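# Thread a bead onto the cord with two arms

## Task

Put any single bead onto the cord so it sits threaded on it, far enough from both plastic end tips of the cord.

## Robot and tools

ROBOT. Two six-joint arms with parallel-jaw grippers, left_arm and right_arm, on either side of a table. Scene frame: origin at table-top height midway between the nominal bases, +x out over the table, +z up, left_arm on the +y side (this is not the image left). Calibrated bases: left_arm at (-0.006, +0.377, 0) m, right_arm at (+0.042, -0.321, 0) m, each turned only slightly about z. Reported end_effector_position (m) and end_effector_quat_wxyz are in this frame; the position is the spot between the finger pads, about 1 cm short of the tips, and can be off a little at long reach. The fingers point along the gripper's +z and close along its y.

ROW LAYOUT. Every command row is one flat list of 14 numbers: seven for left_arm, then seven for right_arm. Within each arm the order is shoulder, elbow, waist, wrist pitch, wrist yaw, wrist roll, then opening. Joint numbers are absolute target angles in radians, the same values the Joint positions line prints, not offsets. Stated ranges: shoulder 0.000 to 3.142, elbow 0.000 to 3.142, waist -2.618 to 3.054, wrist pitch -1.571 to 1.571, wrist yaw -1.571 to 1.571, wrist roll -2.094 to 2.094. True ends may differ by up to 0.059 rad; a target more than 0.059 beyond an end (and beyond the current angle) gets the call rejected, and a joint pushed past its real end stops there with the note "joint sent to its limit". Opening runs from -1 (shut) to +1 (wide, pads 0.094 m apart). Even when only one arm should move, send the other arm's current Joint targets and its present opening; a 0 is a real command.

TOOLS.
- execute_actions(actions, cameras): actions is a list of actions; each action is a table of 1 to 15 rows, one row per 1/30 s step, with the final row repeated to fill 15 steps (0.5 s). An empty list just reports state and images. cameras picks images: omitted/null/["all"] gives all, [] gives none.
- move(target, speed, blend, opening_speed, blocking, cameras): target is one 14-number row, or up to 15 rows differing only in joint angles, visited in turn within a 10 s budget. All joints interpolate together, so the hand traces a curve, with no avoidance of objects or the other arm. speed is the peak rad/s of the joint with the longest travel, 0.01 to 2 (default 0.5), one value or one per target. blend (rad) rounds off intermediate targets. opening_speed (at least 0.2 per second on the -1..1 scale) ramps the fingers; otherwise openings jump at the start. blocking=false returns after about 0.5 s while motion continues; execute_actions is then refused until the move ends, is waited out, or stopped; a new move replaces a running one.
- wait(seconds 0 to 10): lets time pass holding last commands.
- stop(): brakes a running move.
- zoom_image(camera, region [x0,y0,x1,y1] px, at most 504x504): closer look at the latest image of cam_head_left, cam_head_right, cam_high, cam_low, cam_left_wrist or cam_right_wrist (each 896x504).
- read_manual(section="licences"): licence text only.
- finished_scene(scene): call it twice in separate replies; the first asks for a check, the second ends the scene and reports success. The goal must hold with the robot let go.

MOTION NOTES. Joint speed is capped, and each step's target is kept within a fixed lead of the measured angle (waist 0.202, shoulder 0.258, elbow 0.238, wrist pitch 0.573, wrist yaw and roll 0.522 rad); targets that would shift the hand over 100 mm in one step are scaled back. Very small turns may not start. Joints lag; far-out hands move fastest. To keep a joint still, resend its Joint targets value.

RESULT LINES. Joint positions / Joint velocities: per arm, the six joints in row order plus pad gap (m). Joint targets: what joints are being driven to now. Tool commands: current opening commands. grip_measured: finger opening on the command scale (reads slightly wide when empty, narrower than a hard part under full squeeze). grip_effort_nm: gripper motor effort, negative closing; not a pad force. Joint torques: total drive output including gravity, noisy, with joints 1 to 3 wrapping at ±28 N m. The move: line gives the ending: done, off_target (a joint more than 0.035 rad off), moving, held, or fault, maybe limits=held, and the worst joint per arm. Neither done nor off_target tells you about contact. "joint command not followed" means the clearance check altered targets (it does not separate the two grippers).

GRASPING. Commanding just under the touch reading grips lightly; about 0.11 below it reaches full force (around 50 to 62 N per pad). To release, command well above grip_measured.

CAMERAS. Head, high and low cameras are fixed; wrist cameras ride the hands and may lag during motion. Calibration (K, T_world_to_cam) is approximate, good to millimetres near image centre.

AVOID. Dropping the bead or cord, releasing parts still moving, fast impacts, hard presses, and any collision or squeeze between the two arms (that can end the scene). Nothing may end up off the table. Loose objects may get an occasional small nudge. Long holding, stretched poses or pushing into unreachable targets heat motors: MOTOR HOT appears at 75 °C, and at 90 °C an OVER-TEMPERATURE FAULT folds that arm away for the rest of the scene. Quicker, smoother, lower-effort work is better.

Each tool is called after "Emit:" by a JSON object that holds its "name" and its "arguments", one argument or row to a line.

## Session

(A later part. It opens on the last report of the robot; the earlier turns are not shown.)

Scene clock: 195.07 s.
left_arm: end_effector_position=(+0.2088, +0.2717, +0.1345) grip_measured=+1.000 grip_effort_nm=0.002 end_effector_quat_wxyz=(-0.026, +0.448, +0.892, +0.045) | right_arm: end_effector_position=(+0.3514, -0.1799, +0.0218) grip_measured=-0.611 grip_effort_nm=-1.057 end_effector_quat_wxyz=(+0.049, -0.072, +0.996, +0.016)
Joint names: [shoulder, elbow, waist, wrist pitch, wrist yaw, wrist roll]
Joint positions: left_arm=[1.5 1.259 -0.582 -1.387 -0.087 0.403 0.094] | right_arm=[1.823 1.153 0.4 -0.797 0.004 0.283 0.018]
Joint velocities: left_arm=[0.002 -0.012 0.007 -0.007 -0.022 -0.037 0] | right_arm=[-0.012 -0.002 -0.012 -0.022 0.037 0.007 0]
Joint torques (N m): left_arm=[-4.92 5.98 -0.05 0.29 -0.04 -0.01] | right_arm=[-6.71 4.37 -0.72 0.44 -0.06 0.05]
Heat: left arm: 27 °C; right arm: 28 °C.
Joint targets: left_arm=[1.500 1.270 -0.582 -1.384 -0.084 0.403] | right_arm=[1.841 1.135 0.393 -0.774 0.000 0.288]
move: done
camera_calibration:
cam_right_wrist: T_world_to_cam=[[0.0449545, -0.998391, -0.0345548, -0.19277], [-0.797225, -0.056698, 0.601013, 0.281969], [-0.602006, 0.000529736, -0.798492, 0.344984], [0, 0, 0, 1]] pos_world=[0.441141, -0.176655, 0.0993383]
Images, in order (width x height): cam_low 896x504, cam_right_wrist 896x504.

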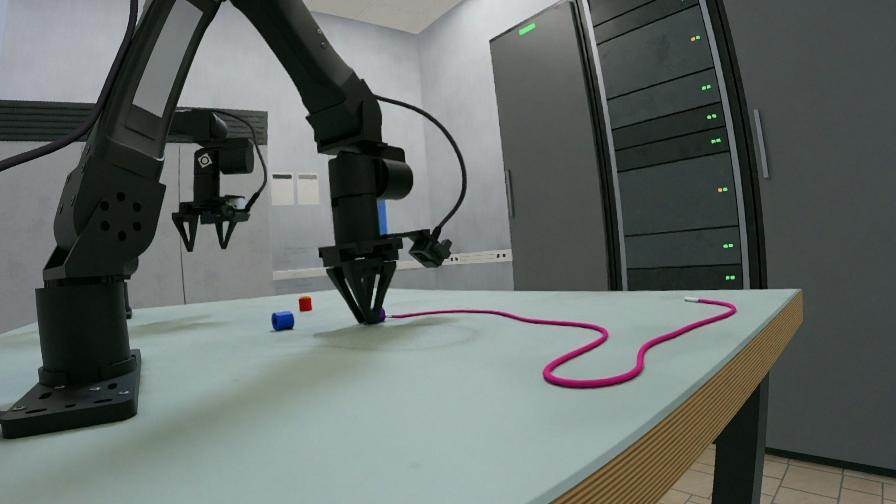

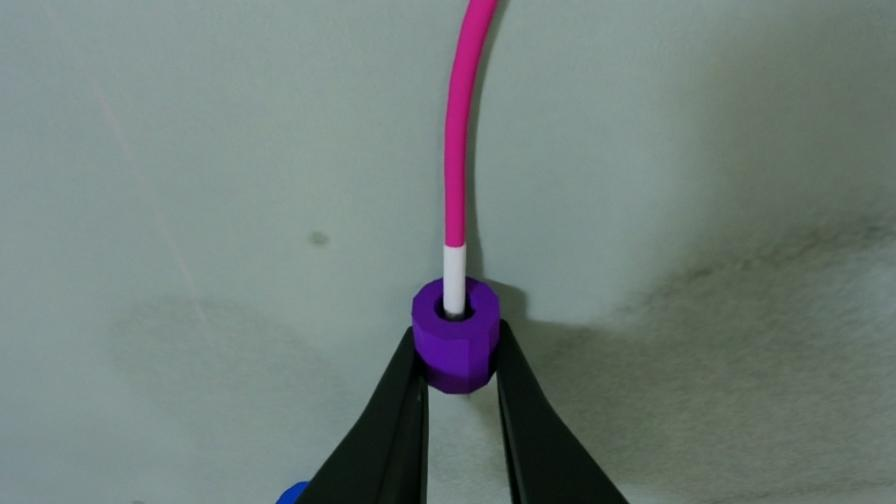

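Emit:
{"name": "move", "arguments": {
  "target": [1.5,1.27,-0.582,-1.384,-0.084,0.403,1,1.9055,1.222,0.372,-0.796,0,0.267,-0.75],
  "cameras": ["cam_right_wrist","cam_low"],
  "speed": 0.1
}}

Emit:
{"name": "zoom_image", "arguments": {
  "camera": "cam_low",
  "region": [320, 280, 430, 340]
}}

Scene clock: 218.47 s.
left_arm: end_effector_position=(+0.2088, +0.2717, +0.1345) grip_measured=+1.000 grip_effort_nm=-0.002 end_effector_quat_wxyz=(-0.026, +0.448, +0.892, +0.045) | right_arm: end_effector_position=(+0.3571, -0.1815, +0.0214) grip_measured=-0.611 grip_effort_nm=-1.053 end_effector_quat_wxyz=(+0.036, -0.070, +0.997, +0.015)
Joint names: [shoulder, elbow, waist, wrist pitch, wrist yaw, wrist roll]
Joint positions: left_arm=[1.5 1.259 -0.582 -1.387 -0.087 0.403 0.094] | right_arm=[1.861 1.203 0.385 -0.835 -0.005 0.273 0.018]
Joint velocities: left_arm=[-0.012 0.002 0.002 -0.095 -0.022 -0.066 0] | right_arm=[0.017 -0.002 0.022 0.007 0.007 -0.022 0]
Joint torques (N m): left_arm=[-4.92 6 -0.02 0.28 -0.04 -0.02] | right_arm=[-5 7.13 -1.17 0.57 0.02 -0.04]
Heat: left arm: 27 °C; right arm: 28 °C.
Joint targets: left_arm=[1.500 1.270 -0.582 -1.384 -0.084 0.403] | right_arm=[1.905 1.222 0.372 -0.796 0.000 0.267]
move: off_target (right_arm); right_arm: the shoulder is farthest, 0.044 rad from its target
camera_calibration:
cam_right_wrist: T_world_to_cam=[[0.0398785, -0.998673, -0.0325727, -0.192866], [-0.780928, -0.0514869, 0.622496, 0.281366], [-0.623347, 0.000612684, -0.781945, 0.355314], [0, 0, 0, 1]] pos_world=[0.448902, -0.178341, 0.0964049]
Images, in order (width x height): cam_low 896x504, cam_right_wrist 896x504.

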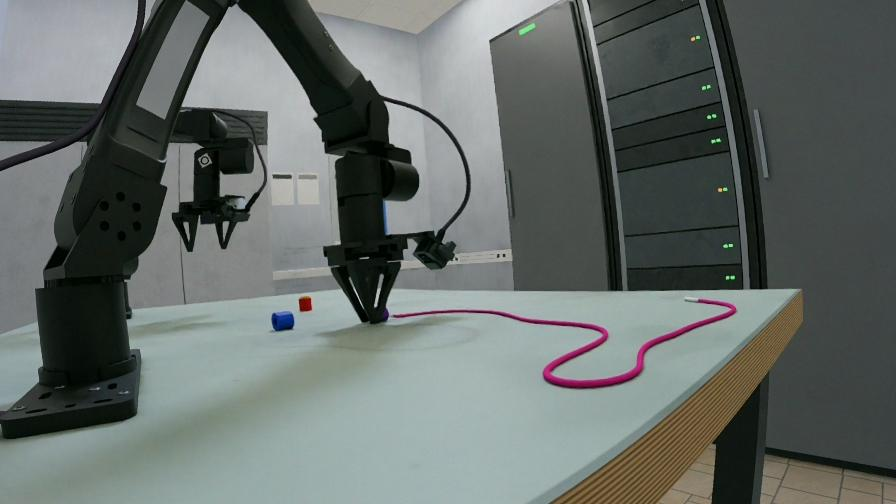

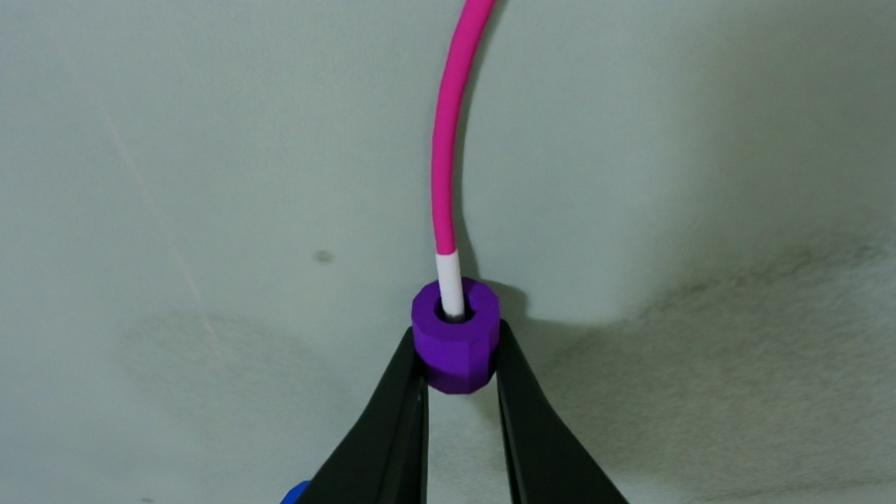

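Scaled by 4.582 from the camera's 896x504 image, which has a finer 1280x720 frame.

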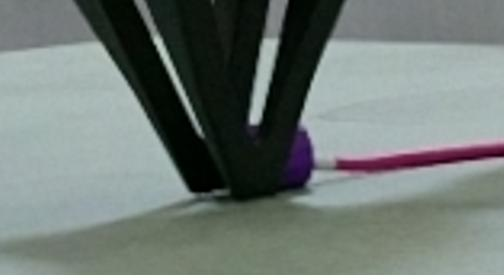

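Emit:
{"name": "move", "arguments": {
  "target": [
    [1.5,1.27,-0.582,-1.384,-0.084,0.403,1,1.8065,1.09,0.404,-0.763,0,0.29,-0.75],
    [1.5,1.27,-0.582,-1.384,-0.084,0.403,1,1.714,1.302,0.404,-1.068,0,0.29,-0.75],
    [1.5,1.27,-0.582,-1.384,-0.084,0.403,1,2.085,1.799,0.696,-1.194,0,1.574,-0.75]
  ],
  "cameras": ["cam_right_wrist","cam_low","cam_high"],
  "blend": 0.05,
  "speed": 0.4
}}

Scene clock: 358.47 s.
left_arm: end_effector_position=(+0.2088, +0.2717, +0.1345) grip_measured=+1.000 grip_effort_nm=0.002 end_effector_quat_wxyz=(-0.026, +0.448, +0.892, +0.045) | right_arm: end_effector_position=(+0.3570, -0.0434, +0.0875) grip_measured=-0.612 grip_effort_nm=-1.057 end_effector_quat_wxyz=(+0.018, +0.412, +0.910, +0.045)
Joint names: [shoulder, elbow, waist, wrist pitch, wrist yaw, wrist roll]
Joint positions: left_arm=[1.5 1.259 -0.582 -1.387 -0.087 0.403 0.094] | right_arm=[2.064 1.759 0.691 -1.169 -0.005 1.569 0.018]
Joint velocities: left_arm=[-0.002 -0.002 0.007 -0.037 -0.022 -0.007 0] | right_arm=[-0.002 -0.012 0.022 -0.037 0.022 -0.022 0.001]
Joint torques (N m): left_arm=[-4.9 5.98 -0.03 0.29 -0.03 -0.01] | right_arm=[-9.1 9.31 0.43 -0.07 0.04 0.07]
Heat: left arm: 26 °C; right arm: 28 °C.
Joint targets: left_arm=[1.500 1.270 -0.582 -1.384 -0.084 0.403] | right_arm=[2.085 1.799 0.696 -1.194 0.000 1.574]
move: off_target (right_arm); right_arm: the elbow is farthest, 0.040 rad from its target
camera_calibration:
cam_right_wrist: T_world_to_cam=[[-0.810753, -0.577579, -0.0952987, 0.274605], [-0.475072, 0.554072, 0.683601, 0.158936], [-0.342031, 0.599505, -0.723608, 0.327364], [0, 0, 0, 1]] pos_world=[0.410112, -0.125713, 0.154404]
Images, in order (width x height): cam_high 896x504, cam_low 896x504, cam_right_wrist 896x504.

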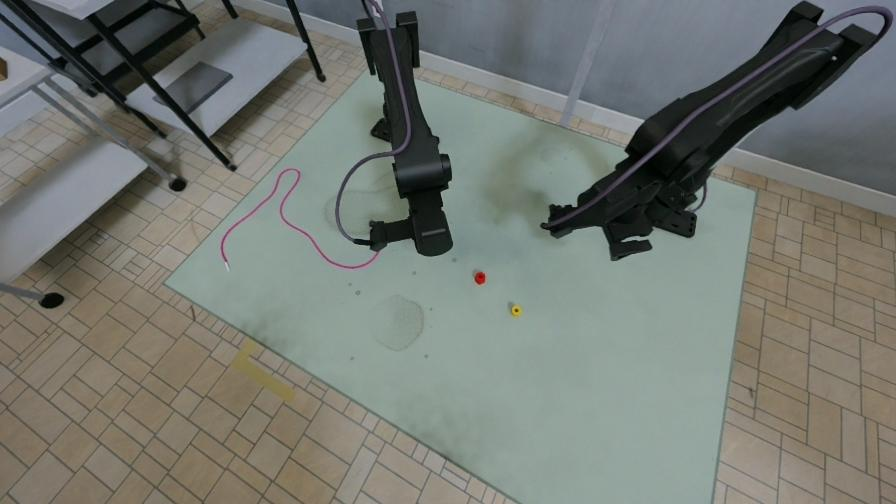

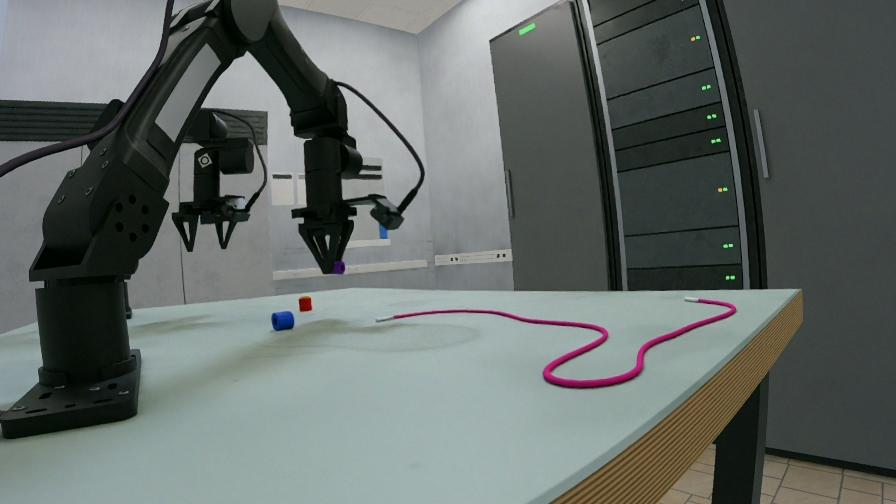

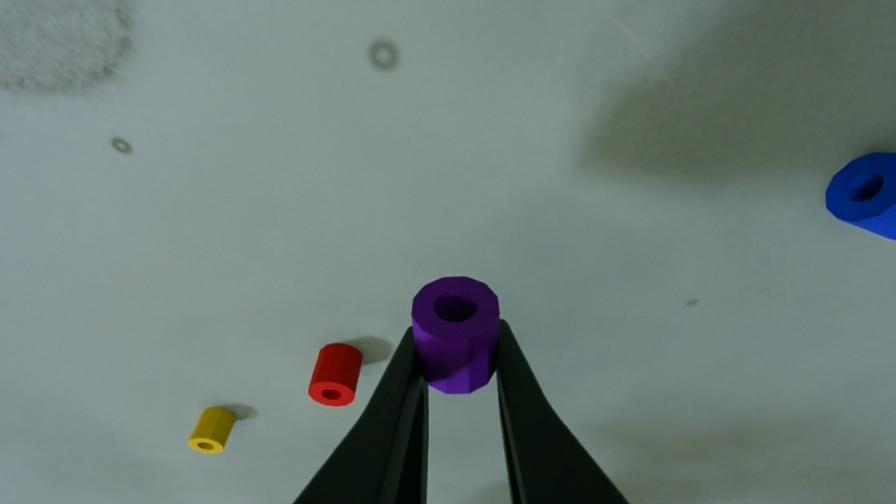

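Emit:
{"name": "move", "arguments": {
  "target": [1.5,1.27,-0.582,-1.384,-0.084,0.403,1,2.142,1.585,0.696,-0.91,0,1.574,-0.75],
  "cameras": ["cam_right_wrist","cam_low"],
  "speed": 0.2
}}

Emit:
{"name": "zoom_image", "arguments": {
  "camera": "cam_low",
  "region": [280, 260, 390, 340]
}}

Scene clock: 367.77 s.
left_arm: end_effector_position=(+0.2088, +0.2717, +0.1345) grip_measured=+1.000 grip_effort_nm=0.002 end_effector_quat_wxyz=(-0.026, +0.448, +0.892, +0.045) | right_arm: end_effector_position=(+0.3660, -0.0356, +0.0275) grip_measured=-0.612 grip_effort_nm=-1.057 end_effector_quat_wxyz=(+0.024, +0.412, +0.909, +0.059)
Joint names: [shoulder, elbow, waist, wrist pitch, wrist yaw, wrist roll]
Joint positions: left_arm=[1.5 1.259 -0.582 -1.387 -0.087 0.403 0.094] | right_arm=[2.123 1.603 0.691 -0.924 -0.005 1.57 0.018]
Joint velocities: left_arm=[-0.002 -0.012 0.002 -0.007 -0.037 -0.037 0] | right_arm=[0.017 -0.017 -0.022 -0.051 -0.022 0.022 0.001]
Joint torques (N m): left_arm=[-4.92 6.01 -0.05 0.29 -0.03 -0.02] | right_arm=[-9.62 4.71 0.42 0.42 0.02 0.05]
Heat: left arm: 26 °C; right arm: 28 °C.
Joint targets: left_arm=[1.500 1.270 -0.582 -1.384 -0.084 0.403] | right_arm=[2.142 1.585 0.696 -0.910 0.000 1.574]
move: done
camera_calibration:
cam_right_wrist: T_world_to_cam=[[-0.808809, -0.574367, -0.126213, 0.280956], [-0.490493, 0.540486, 0.683587, 0.205068], [-0.324414, 0.614798, -0.718873, 0.276241], [0, 0, 0, 1]] pos_world=[0.41744, -0.119297, 0.0938605]
Images, in order (width x height): cam_low 896x504, cam_right_wrist 896x504.

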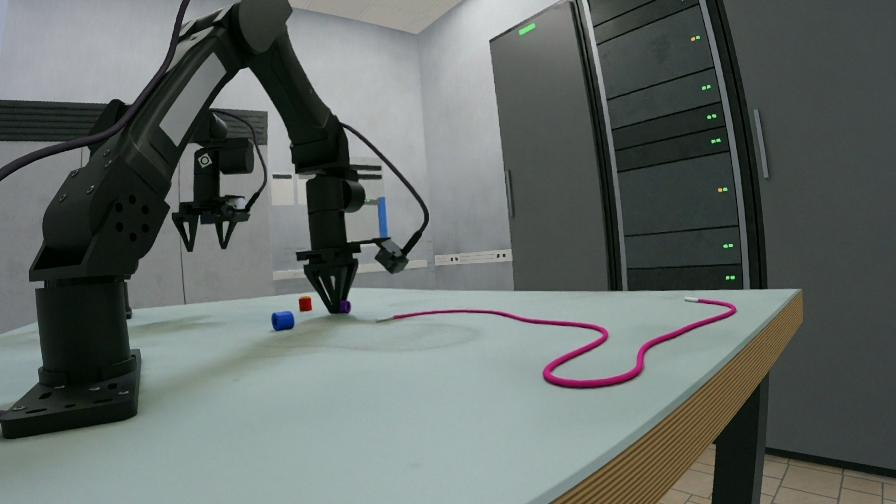

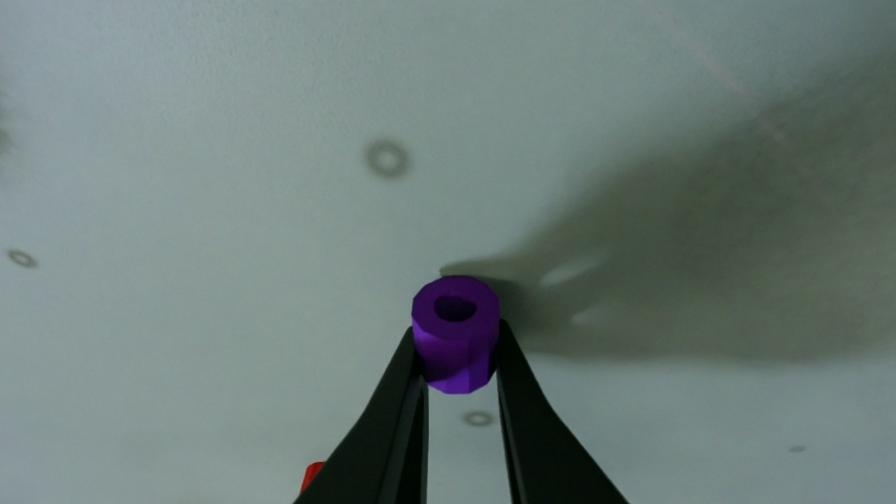

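Scaled by 4.582 from the camera's 896x504 image, which has a finer 1280x720 frame.

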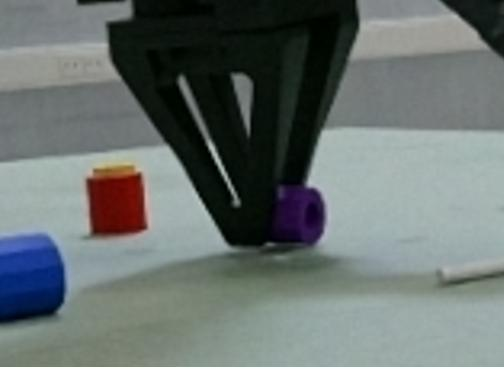

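Emit:
{"name": "move", "arguments": {
  "target": [1.5,1.27,-0.582,-1.384,-0.084,0.403,1,2.152,1.562,0.696,-0.88,0,1.574,-0.75],
  "cameras": ["cam_low"],
  "speed": 0.1
}}

Emit:
{"name": "zoom_image", "arguments": {
  "camera": "cam_low",
  "region": [280, 260, 390, 340]
}}

Scene clock: 374.63 s.
left_arm: end_effector_position=(+0.2088, +0.2717, +0.1345) grip_measured=+1.000 grip_effort_nm=0.002 end_effector_quat_wxyz=(-0.026, +0.448, +0.892, +0.045) | right_arm: end_effector_position=(+0.3667, -0.0349, +0.0253) grip_measured=-0.612 grip_effort_nm=-1.053 end_effector_quat_wxyz=(+0.025, +0.412, +0.909, +0.062)
Joint names: [shoulder, elbow, waist, wrist pitch, wrist yaw, wrist roll]
Joint positions: left_arm=[1.5 1.259 -0.582 -1.387 -0.087 0.403 0.094] | right_arm=[2.123 1.594 0.691 -0.907 -0.005 1.57 0.018]
Joint velocities: left_arm=[0.002 -0.007 -0.002 0.007 0.022 -0.11 0] | right_arm=[-0.002 0.012 -0.012 0.037 -0.007 0.007 0]
Joint torques (N m): left_arm=[-4.92 5.98 -0.02 0.29 -0.03 -0.01] | right_arm=[-8.83 3.7 0.42 0.56 0.04 0.04]
Heat: left arm: 26 °C; right arm: 29 °C.
Joint targets: left_arm=[1.500 1.270 -0.582 -1.384 -0.084 0.403] | right_arm=[2.152 1.562 0.696 -0.880 0.000 1.574]
move: done
Images, in order (width x height): cam_low 896x504.

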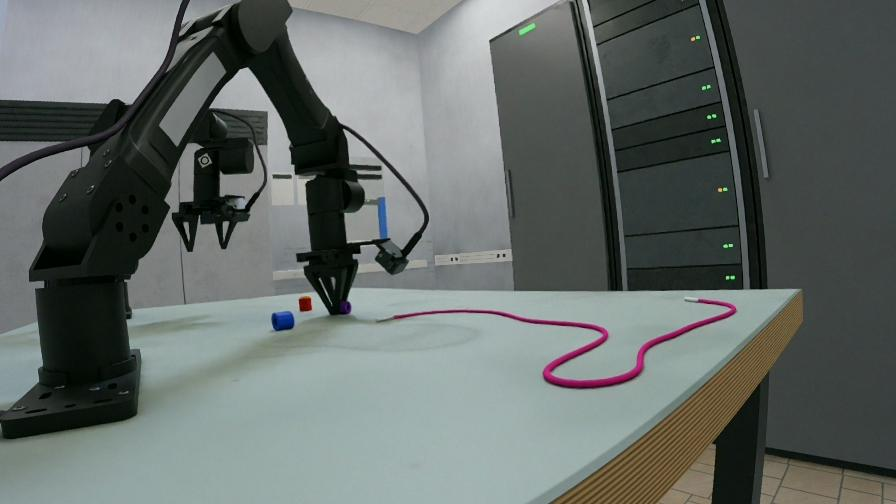

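Scaled by 4.582 from the camera's 896x504 image, which has a finer 1280x720 frame.

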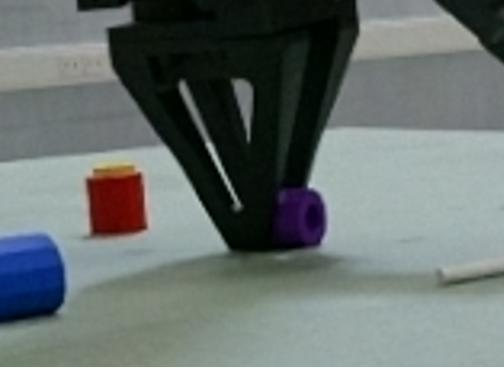

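Emit:
{"name": "move", "arguments": {
  "target": [1.5,1.27,-0.582,-1.384,-0.084,0.403,1,2.158,1.545,0.696,-0.865,0,1.574,-0.75],
  "cameras": ["cam_low"],
  "speed": 0.1
}}

Emit:
{"name": "zoom_image", "arguments": {
  "camera": "cam_low",
  "region": [280, 260, 390, 340]
}}

Scene clock: 379.13 s.
left_arm: end_effector_position=(+0.2088, +0.2717, +0.1345) grip_measured=+1.000 grip_effort_nm=0.002 end_effector_quat_wxyz=(-0.026, +0.448, +0.892, +0.045) | right_arm: end_effector_position=(+0.3664, -0.0351, +0.0243) grip_measured=-0.612 grip_effort_nm=-1.057 end_effector_quat_wxyz=(+0.025, +0.412, +0.909, +0.062)
Joint names: [shoulder, elbow, waist, wrist pitch, wrist yaw, wrist roll]
Joint positions: left_arm=[1.5 1.259 -0.582 -1.387 -0.087 0.403 0.094] | right_arm=[2.123 1.589 0.691 -0.903 -0.005 1.571 0.018]
Joint velocities: left_arm=[0.012 0.012 -0.007 0.007 0.022 0.037 0] | right_arm=[-0.007 -0.007 -0.007 0.051 0.066 -0.066 -0.001]
Joint torques (N m): left_arm=[-4.9 5.98 -0.03 0.29 -0.03 -0.01] | right_arm=[-8.38 2.73 0.43 0.66 0.04 0.05]
Heat: left arm: 26 °C; right arm: 29 °C.
Joint targets: left_arm=[1.500 1.270 -0.582 -1.384 -0.084 0.403] | right_arm=[2.158 1.545 0.696 -0.865 0.000 1.574]
move: off_target (right_arm); right_arm: the elbow is farthest, 0.044 rad from its target
Images, in order (width x height): cam_low 896x504.

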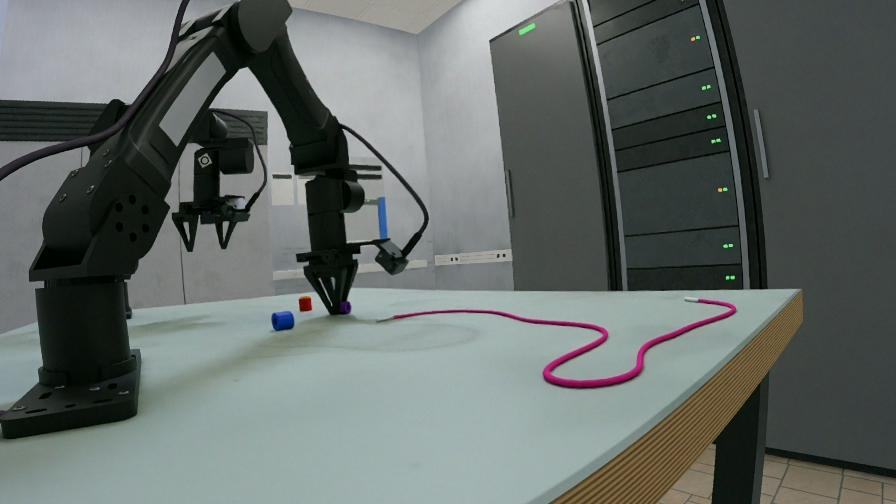

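Scaled by 4.582 from the camera's 896x504 image, which has a finer 1280x720 frame.

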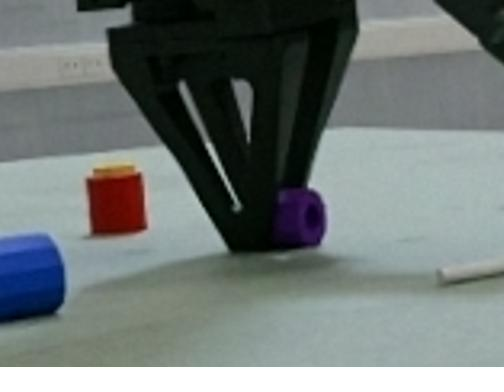

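Emit:
{"name": "move", "arguments": {
  "target": [1.5,1.27,-0.582,-1.384,-0.084,0.403,1,2.158,1.545,0.696,-0.865,0,1.574,-0.3],
  "cameras": ["cam_low","cam_right_wrist"],
  "opening_speed": 0.25
}}

Emit:
{"name": "zoom_image", "arguments": {
  "camera": "cam_low",
  "region": [280, 260, 390, 340]
}}

Scene clock: 385.00 s.
left_arm: end_effector_position=(+0.2088, +0.2717, +0.1345) grip_measured=+1.000 grip_effort_nm=0.002 end_effector_quat_wxyz=(-0.026, +0.448, +0.892, +0.045) | right_arm: end_effector_position=(+0.3708, -0.0312, +0.0252) grip_measured=-0.303 grip_effort_nm=0.144 end_effector_quat_wxyz=(+0.030, +0.412, +0.908, +0.073)
Joint names: [shoulder, elbow, waist, wrist pitch, wrist yaw, wrist roll]
Joint positions: left_arm=[1.5 1.259 -0.582 -1.387 -0.087 0.403 0.094] | right_arm=[2.123 1.589 0.691 -0.879 -0.005 1.571 0.033]
Joint velocities: left_arm=[-0.022 -0.002 -0.012 -0.066 -0.007 -0.007 0] | right_arm=[0.017 0.002 0.007 -0.022 -0.095 -0.081 -0.001]
Joint torques (N m): left_arm=[-4.92 5.97 -0.03 0.29 -0.02 -0.01] | right_arm=[-8.34 2.84 0.44 0.47 0.03 0.05]
Heat: left arm: 26 °C; right arm: 28 °C.
Joint targets: left_arm=[1.500 1.270 -0.582 -1.384 -0.084 0.403] | right_arm=[2.158 1.545 0.696 -0.865 0.000 1.574]
move: off_target (right_arm); right_arm: the elbow is farthest, 0.044 rad from its target
camera_calibration:
cam_right_wrist: T_world_to_cam=[[-0.806232, -0.570604, -0.156209, 0.286991], [-0.505377, 0.527023, 0.683258, 0.211815], [-0.307544, 0.629809, -0.713273, 0.267542], [0, 0, 0, 1]] pos_world=[0.420709, -0.116374, 0.0909373]
Images, in order (width x height): cam_low 896x504, cam_right_wrist 896x504.

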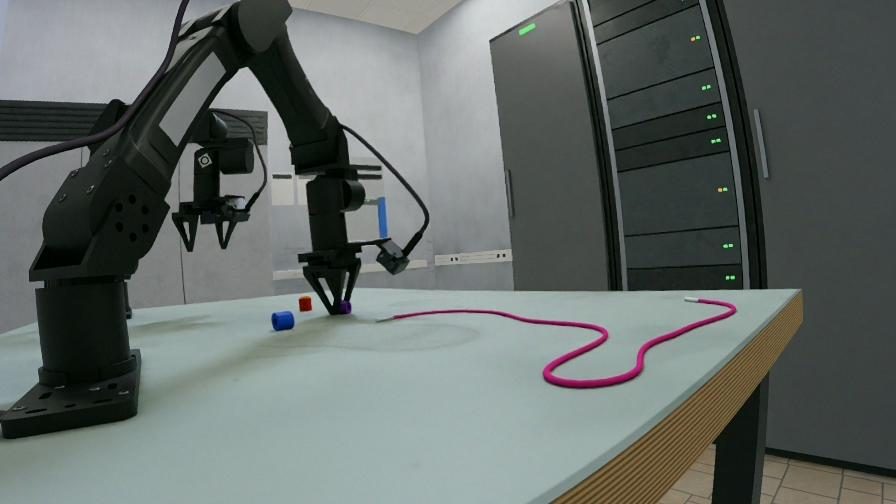

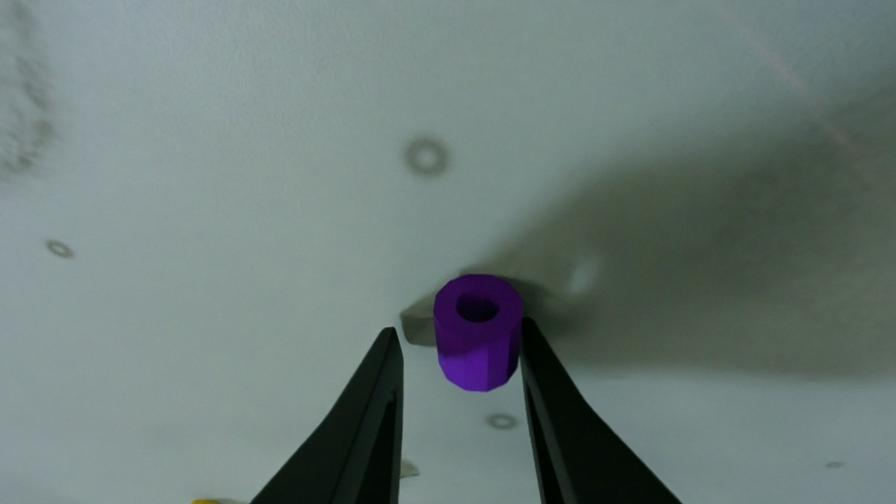

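Scaled by 4.582 from the camera's 896x504 image, which has a finer 1280x720 frame.

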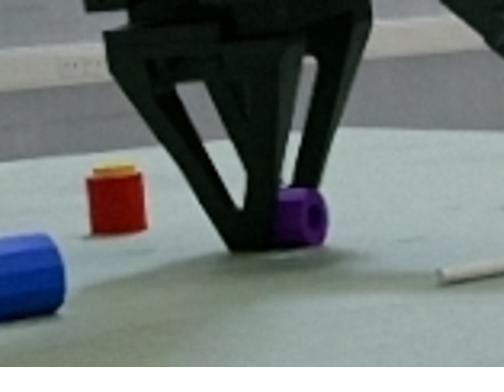

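Emit:
{"name": "move", "arguments": {
  "target": [1.5,1.27,-0.582,-1.384,-0.084,0.403,1,2.148,1.565,0.696,-0.885,0,1.574,0.2],
  "cameras": [],
  "opening_speed": 0.6
}}

Emit:
{"name": "move", "arguments": {
  "target": [
    [1.5,1.27,-0.582,-1.384,-0.084,0.403,1,2.085,1.799,0.696,-1.194,0,1.574,0.2],
    [1.5,1.27,-0.582,-1.384,-0.084,0.403,1,1.98,1.799,0.396,-1.294,0,1.274,0.2]
  ]
}}

Scene clock: 392.97 s.
left_arm: end_effector_position=(+0.2088, +0.2717, +0.1345) grip_measured=+1.000 grip_effort_nm=0.002 end_effector_quat_wxyz=(-0.026, +0.448, +0.892, +0.045) | right_arm: end_effector_position=(+0.3783, -0.0247, +0.0282) grip_measured=+0.196 grip_effort_nm=0.173 end_effector_quat_wxyz=(+0.039, +0.412, +0.906, +0.092)
Joint names: [shoulder, elbow, waist, wrist pitch, wrist yaw, wrist roll]
Joint positions: left_arm=[1.5 1.259 -0.582 -1.387 -0.087 0.403 0.094] | right_arm=[2.12 1.589 0.691 -0.84 -0.005 1.572 0.056]
Joint velocities: left_arm=[0.002 0.002 -0.007 -0.037 -0.022 -0.022 0] | right_arm=[-0.007 -0.002 0.002 -0.037 -0.051 -0.051 0]
Joint torques (N m): left_arm=[-4.9 6 -0.05 0.29 -0.03 -0.01] | right_arm=[-8.98 4.3 0.53 -0.03 0.04 0.02]
Heat: left arm: 26 °C; right arm: 28 °C.
Joint targets: left_arm=[1.500 1.270 -0.582 -1.384 -0.084 0.403] | right_arm=[2.148 1.565 0.696 -0.885 0.000 1.574]
move: off_target (right_arm); right_arm: the wrist pitch is farthest, 0.045 rad from its target
No camera images: "cameras" was empty.

Scene clock: 395.07 s.
left_arm: end_effector_position=(+0.2088, +0.2717, +0.1345) grip_measured=+1.000 grip_effort_nm=0.002 end_effector_quat_wxyz=(-0.026, +0.448, +0.892, +0.045) | right_arm: end_effector_position=(+0.4039, -0.1572, +0.1052) grip_measured=+0.197 grip_effort_nm=0.134 end_effector_quat_wxyz=(+0.012, +0.417, +0.909, +0.020)
Joint names: [shoulder, elbow, waist, wrist pitch, wrist yaw, wrist roll]
Joint positions: left_arm=[1.5 1.259 -0.582 -1.387 -0.087 0.403 0.094] | right_arm=[2.019 1.766 0.392 -1.272 -0.008 1.28 0.056]
Joint velocities: left_arm=[-0.007 -0.012 -0.007 -0.007 0.051 0.007 0] | right_arm=[-0.022 -0.007 -0.017 -0.037 -0.007 -0.051 0]
Joint torques (N m): left_arm=[-4.92 5.97 -0.03 0.29 -0.03 -0.01] | right_arm=[-13.37 8.66 0.31 -0.12 0.07 -0.04]
Heat: left arm: 26 °C; right arm: 29 °C.
Joint targets: left_arm=[1.500 1.270 -0.582 -1.384 -0.084 0.403] | right_arm=[1.980 1.799 0.396 -1.294 0.000 1.274]
move: off_target (right_arm); right_arm: the shoulder is farthest, 0.039 rad from its target
camera_calibration:
cam_right_wrist: T_world_to_cam=[[-0.818685, -0.572338, -0.0467328, 0.247517], [-0.44822, 0.586027, 0.675034, 0.227299], [-0.358961, 0.573587, -0.736305, 0.428485], [0, 0, 0, 1]] pos_world=[0.458328, -0.237314, 0.173628]

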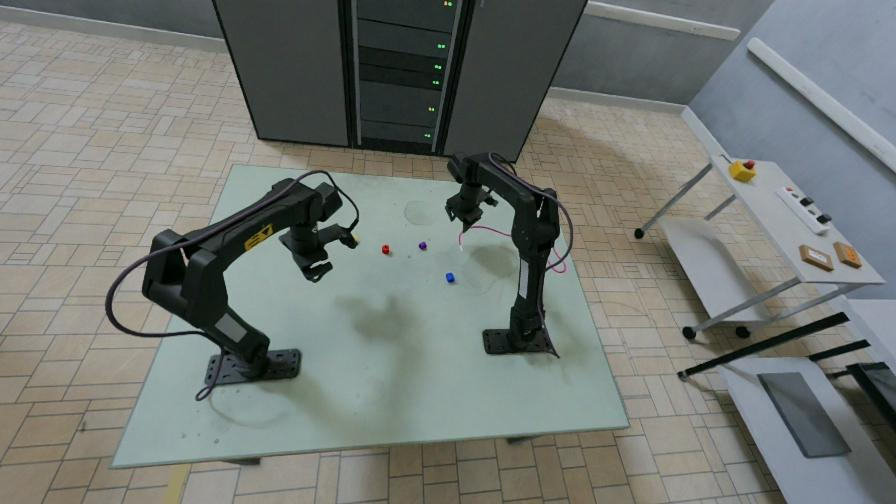

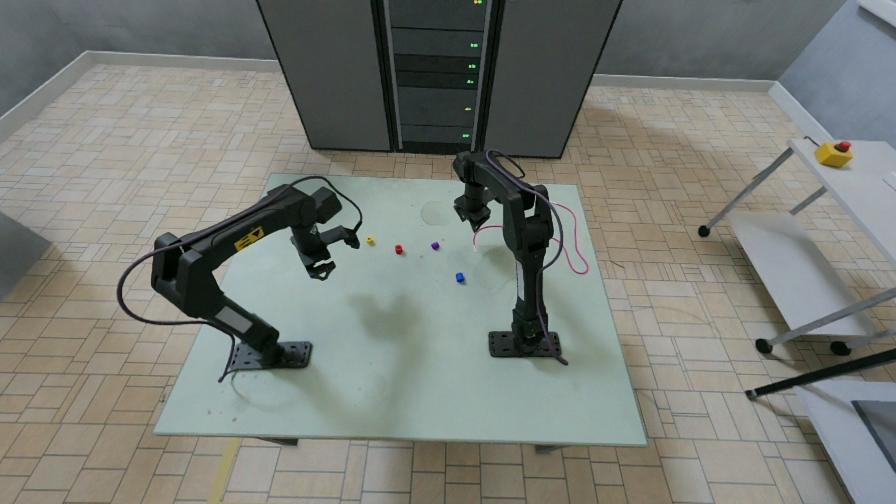

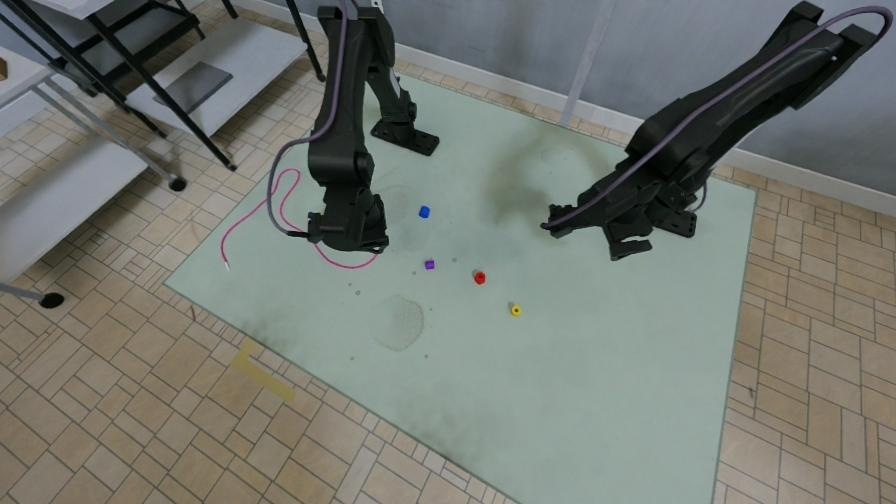

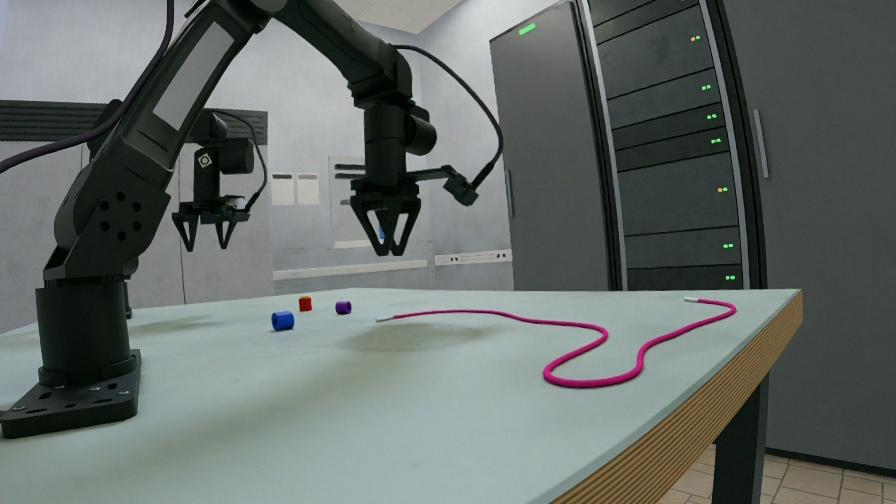

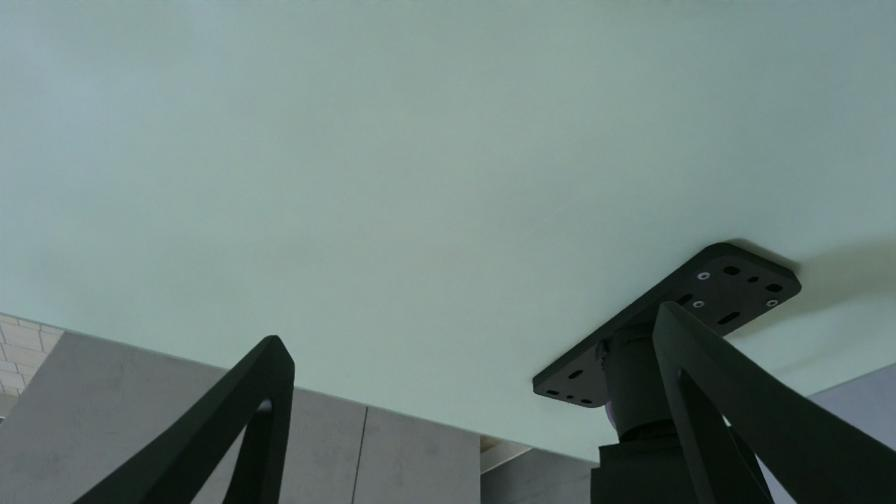

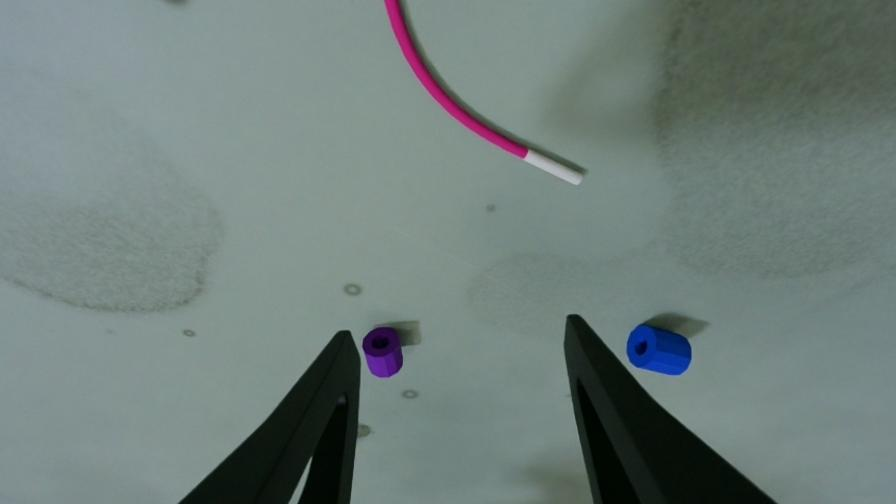

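Emit:
{"name": "move", "arguments": {
  "target": [
    [1.65,1.35,-0.582,-1.1,-0.05,0.2,0.2,2.019,1.8,0.396,-1.294,0,1.274,0.2],
    [1.769,1.338,-0.892,-0.269,0,0,0.2,2.019,1.8,0.396,-1.294,0,1.274,0.2]
  ],
  "speed": 0.7,
  "blend": 0.1,
  "cameras": ["cam_left_wrist","cam_high"]
}}

Scene clock: 431.47 s.
left_arm: end_effector_position=(+0.3321, +0.0075, +0.1652) grip_measured=+0.202 grip_effort_nm=-0.095 end_effector_quat_wxyz=(+0.377, +0.371, +0.833, -0.163) | right_arm: end_effector_position=(+0.4037, -0.1573, +0.1052) grip_measured=+0.197 grip_effort_nm=0.134 end_effector_quat_wxyz=(+0.012, +0.416, +0.909, +0.020)
Joint names: [shoulder, elbow, waist, wrist pitch, wrist yaw, wrist roll]
Joint positions: left_arm=[1.752 1.318 -0.89 -0.289 -0.005 0.006 0.056] | right_arm=[2.019 1.766 0.392 -1.272 -0.008 1.279 0.056]
Joint velocities: left_arm=[0.007 -0.012 0.007 0.037 0.007 0.022 0] | right_arm=[-0.007 -0.017 -0.017 0.051 0.007 0.007 0]
Joint torques (N m): left_arm=[-7.25 7.84 -0.18 1.5 0.02 -0.05] | right_arm=[-10.22 8.8 0.31 -0.11 0.05 -0.05]
Heat: left arm: 26 °C; right arm: 30 °C.
Joint targets: left_arm=[1.769 1.338 -0.892 -0.269 0.000 0.000] | right_arm=[2.019 1.800 0.396 -1.294 0.000 1.274]
move: done
camera_calibration:
cam_left_wrist: T_world_to_cam=[[-0.792177, -0.601488, -0.103284, 0.289095], [-0.5935, 0.798694, -0.0992264, 0.233385], [0.142176, -0.017306, -0.98969, 0.229522], [0, 0, 0, 1]] pos_world=[0.334896, -0.00854433, 0.280172]
Images, in order (width x height): cam_high 896x504, cam_left_wrist 896x504.

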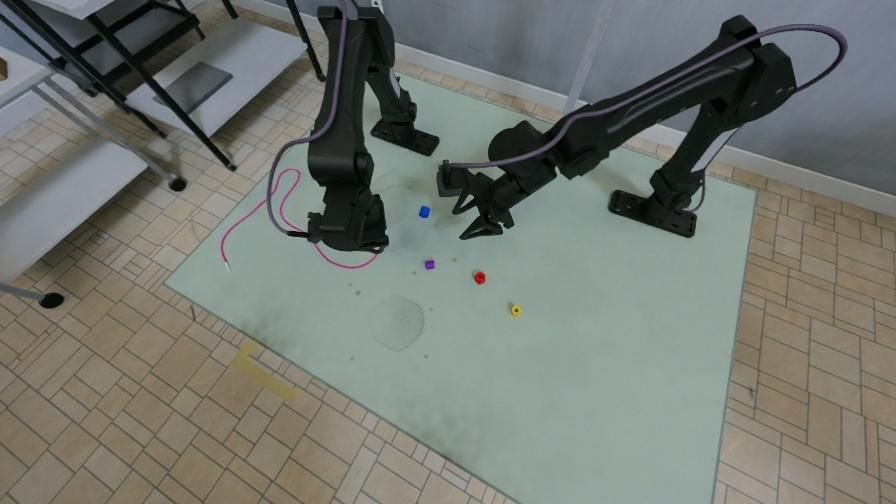

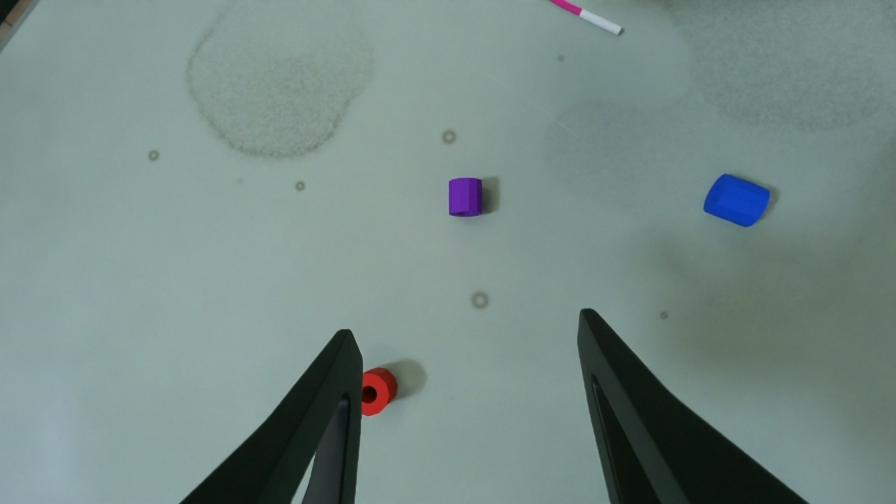

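Emit:
{"name": "move", "arguments": {
  "target": [1.992,1.139,-0.89,0.153,0,0,0.2,2.019,1.8,0.396,-1.294,0,1.274,0.2],
  "cameras": ["cam_left_wrist","cam_high"],
  "speed": 0.4
}}

Scene clock: 442.57 s.
left_arm: end_effector_position=(+0.3461, -0.0079, +0.0581) grip_measured=+0.202 grip_effort_nm=-0.095 end_effector_quat_wxyz=(+0.385, +0.369, +0.829, -0.167) | right_arm: end_effector_position=(+0.4037, -0.1573, +0.1052) grip_measured=+0.197 grip_effort_nm=0.129 end_effector_quat_wxyz=(+0.012, +0.416, +0.909, +0.020)
Joint names: [shoulder, elbow, waist, wrist pitch, wrist yaw, wrist roll]
Joint positions: left_arm=[1.978 1.14 -0.89 0.133 -0.005 0.006 0.056] | right_arm=[2.019 1.766 0.392 -1.272 -0.008 1.279 0.056]
Joint velocities: left_arm=[-0.012 -0.007 -0.007 -0.007 -0.051 -0.037 -0.001] | right_arm=[0.012 -0.007 0.012 -0.081 0.051 -0.022 0]
Joint torques (N m): left_arm=[-8.72 5.53 -0.02 1.53 0.03 -0.06] | right_arm=[-10.25 8.7 0.4 -0.11 0.06 -0.05]
Heat: left arm: 27 °C; right arm: 29 °C.
Joint targets: left_arm=[1.992 1.139 -0.890 0.153 0.000 0.000] | right_arm=[2.019 1.800 0.396 -1.294 0.000 1.274]
move: done
camera_calibration:
cam_left_wrist: T_world_to_cam=[[-0.790769, -0.603115, -0.104578, 0.279431], [-0.592389, 0.797057, -0.117371, 0.244061], [0.154143, -0.0308627, -0.987566, 0.116908], [0, 0, 0, 1]] pos_world=[0.347524, -0.0223935, 0.173323]
Images, in order (width x height): cam_high 896x504, cam_left_wrist 896x504.

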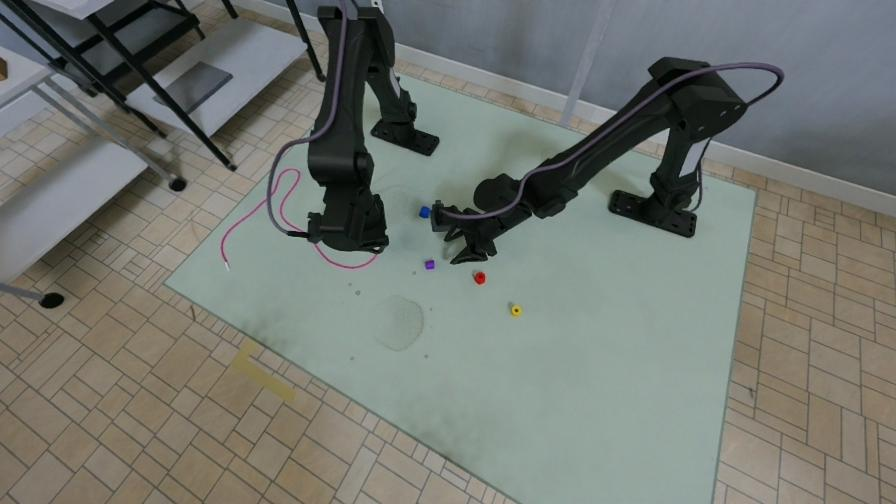

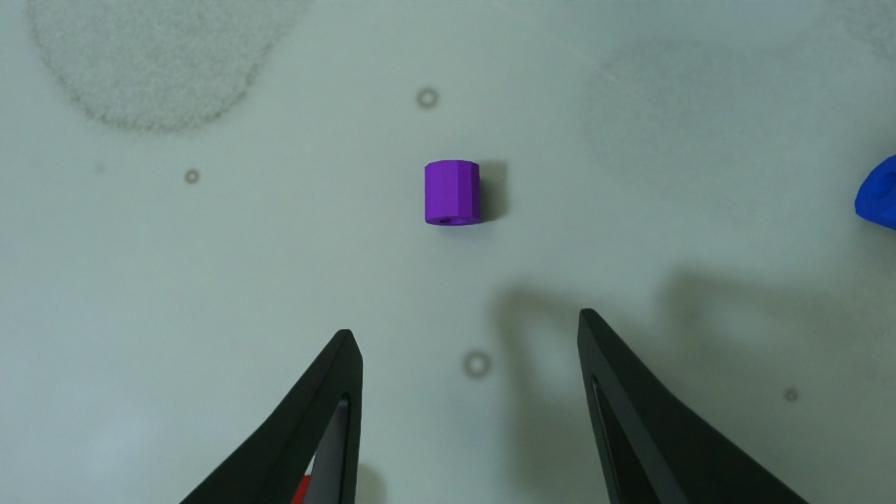

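Emit:
{"name": "move", "arguments": {
  "target": [2.2274,1.3398,-0.878,0.1876,0,0,0.2,2.019,1.8,0.396,-1.294,0,1.274,0.2],
  "cameras": ["cam_left_wrist","cam_low"],
  "speed": 0.2
}}

Emit:
{"name": "zoom_image", "arguments": {
  "camera": "cam_low",
  "region": [280, 260, 390, 340]
}}

Scene clock: 463.73 s.
left_arm: end_effector_position=(+0.3736, -0.0382, +0.0145) grip_measured=+0.202 grip_effort_nm=-0.090 end_effector_quat_wxyz=(+0.378, +0.370, +0.833, -0.164) | right_arm: end_effector_position=(+0.4037, -0.1573, +0.1052) grip_measured=+0.197 grip_effort_nm=0.134 end_effector_quat_wxyz=(+0.012, +0.416, +0.909, +0.020)
Joint names: [shoulder, elbow, waist, wrist pitch, wrist yaw, wrist roll]
Joint positions: left_arm=[2.203 1.312 -0.89 0.17 -0.005 0.005 0.056] | right_arm=[2.019 1.766 0.392 -1.272 -0.008 1.279 0.056]
Joint velocities: left_arm=[0.007 0.007 -0.007 0.037 -0.022 0.037 0.001] | right_arm=[-0.002 -0.017 0.002 -0.022 0.051 -0.022 -0.002]
Joint torques (N m): left_arm=[-9.57 7.62 0.96 1.5 0.03 -0.06] | right_arm=[-10.22 8.73 0.32 -0.11 0.07 -0.04]
Heat: left arm: 27 °C; right arm: 29 °C.
Joint targets: left_arm=[2.227 1.340 -0.878 0.188 0.000 0.000] | right_arm=[2.019 1.800 0.396 -1.294 0.000 1.274]
move: done
camera_calibration:
cam_left_wrist: T_world_to_cam=[[-0.791681, -0.602264, -0.102566, 0.278707], [-0.594064, 0.798074, -0.100826, 0.27984], [0.142579, -0.0188916, -0.989603, 0.073502], [0, 0, 0, 1]] pos_world=[0.37641, -0.054089, 0.129539]
Images, in order (width x height): cam_low 896x504, cam_left_wrist 896x504.

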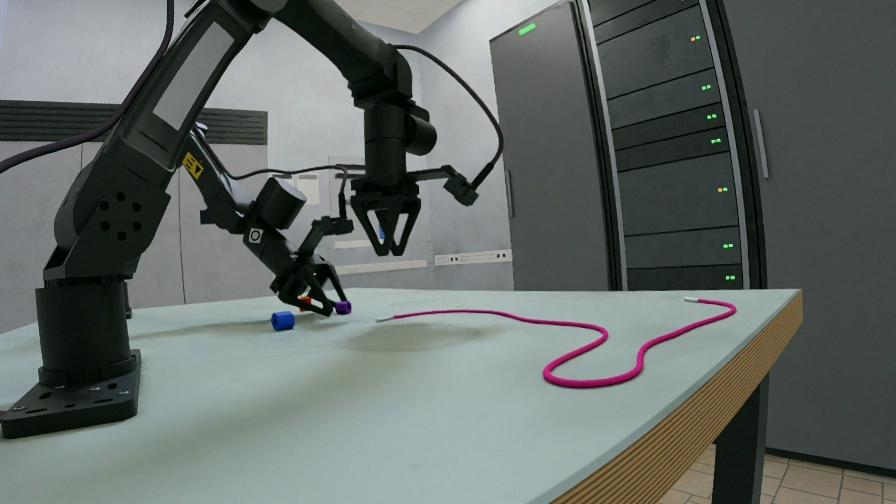

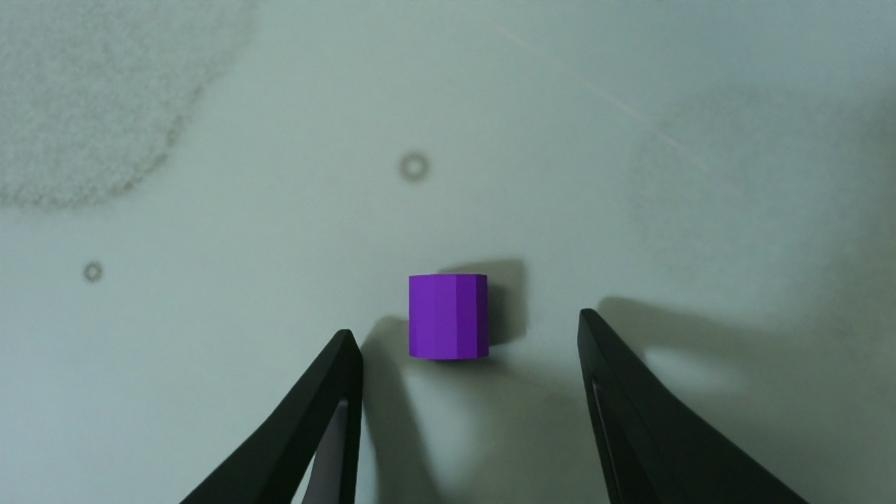

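Scaled by 4.582 from the camera's 896x504 image, which has a finer 1280x720 frame.

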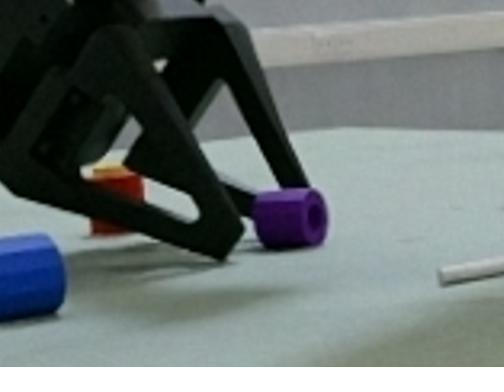

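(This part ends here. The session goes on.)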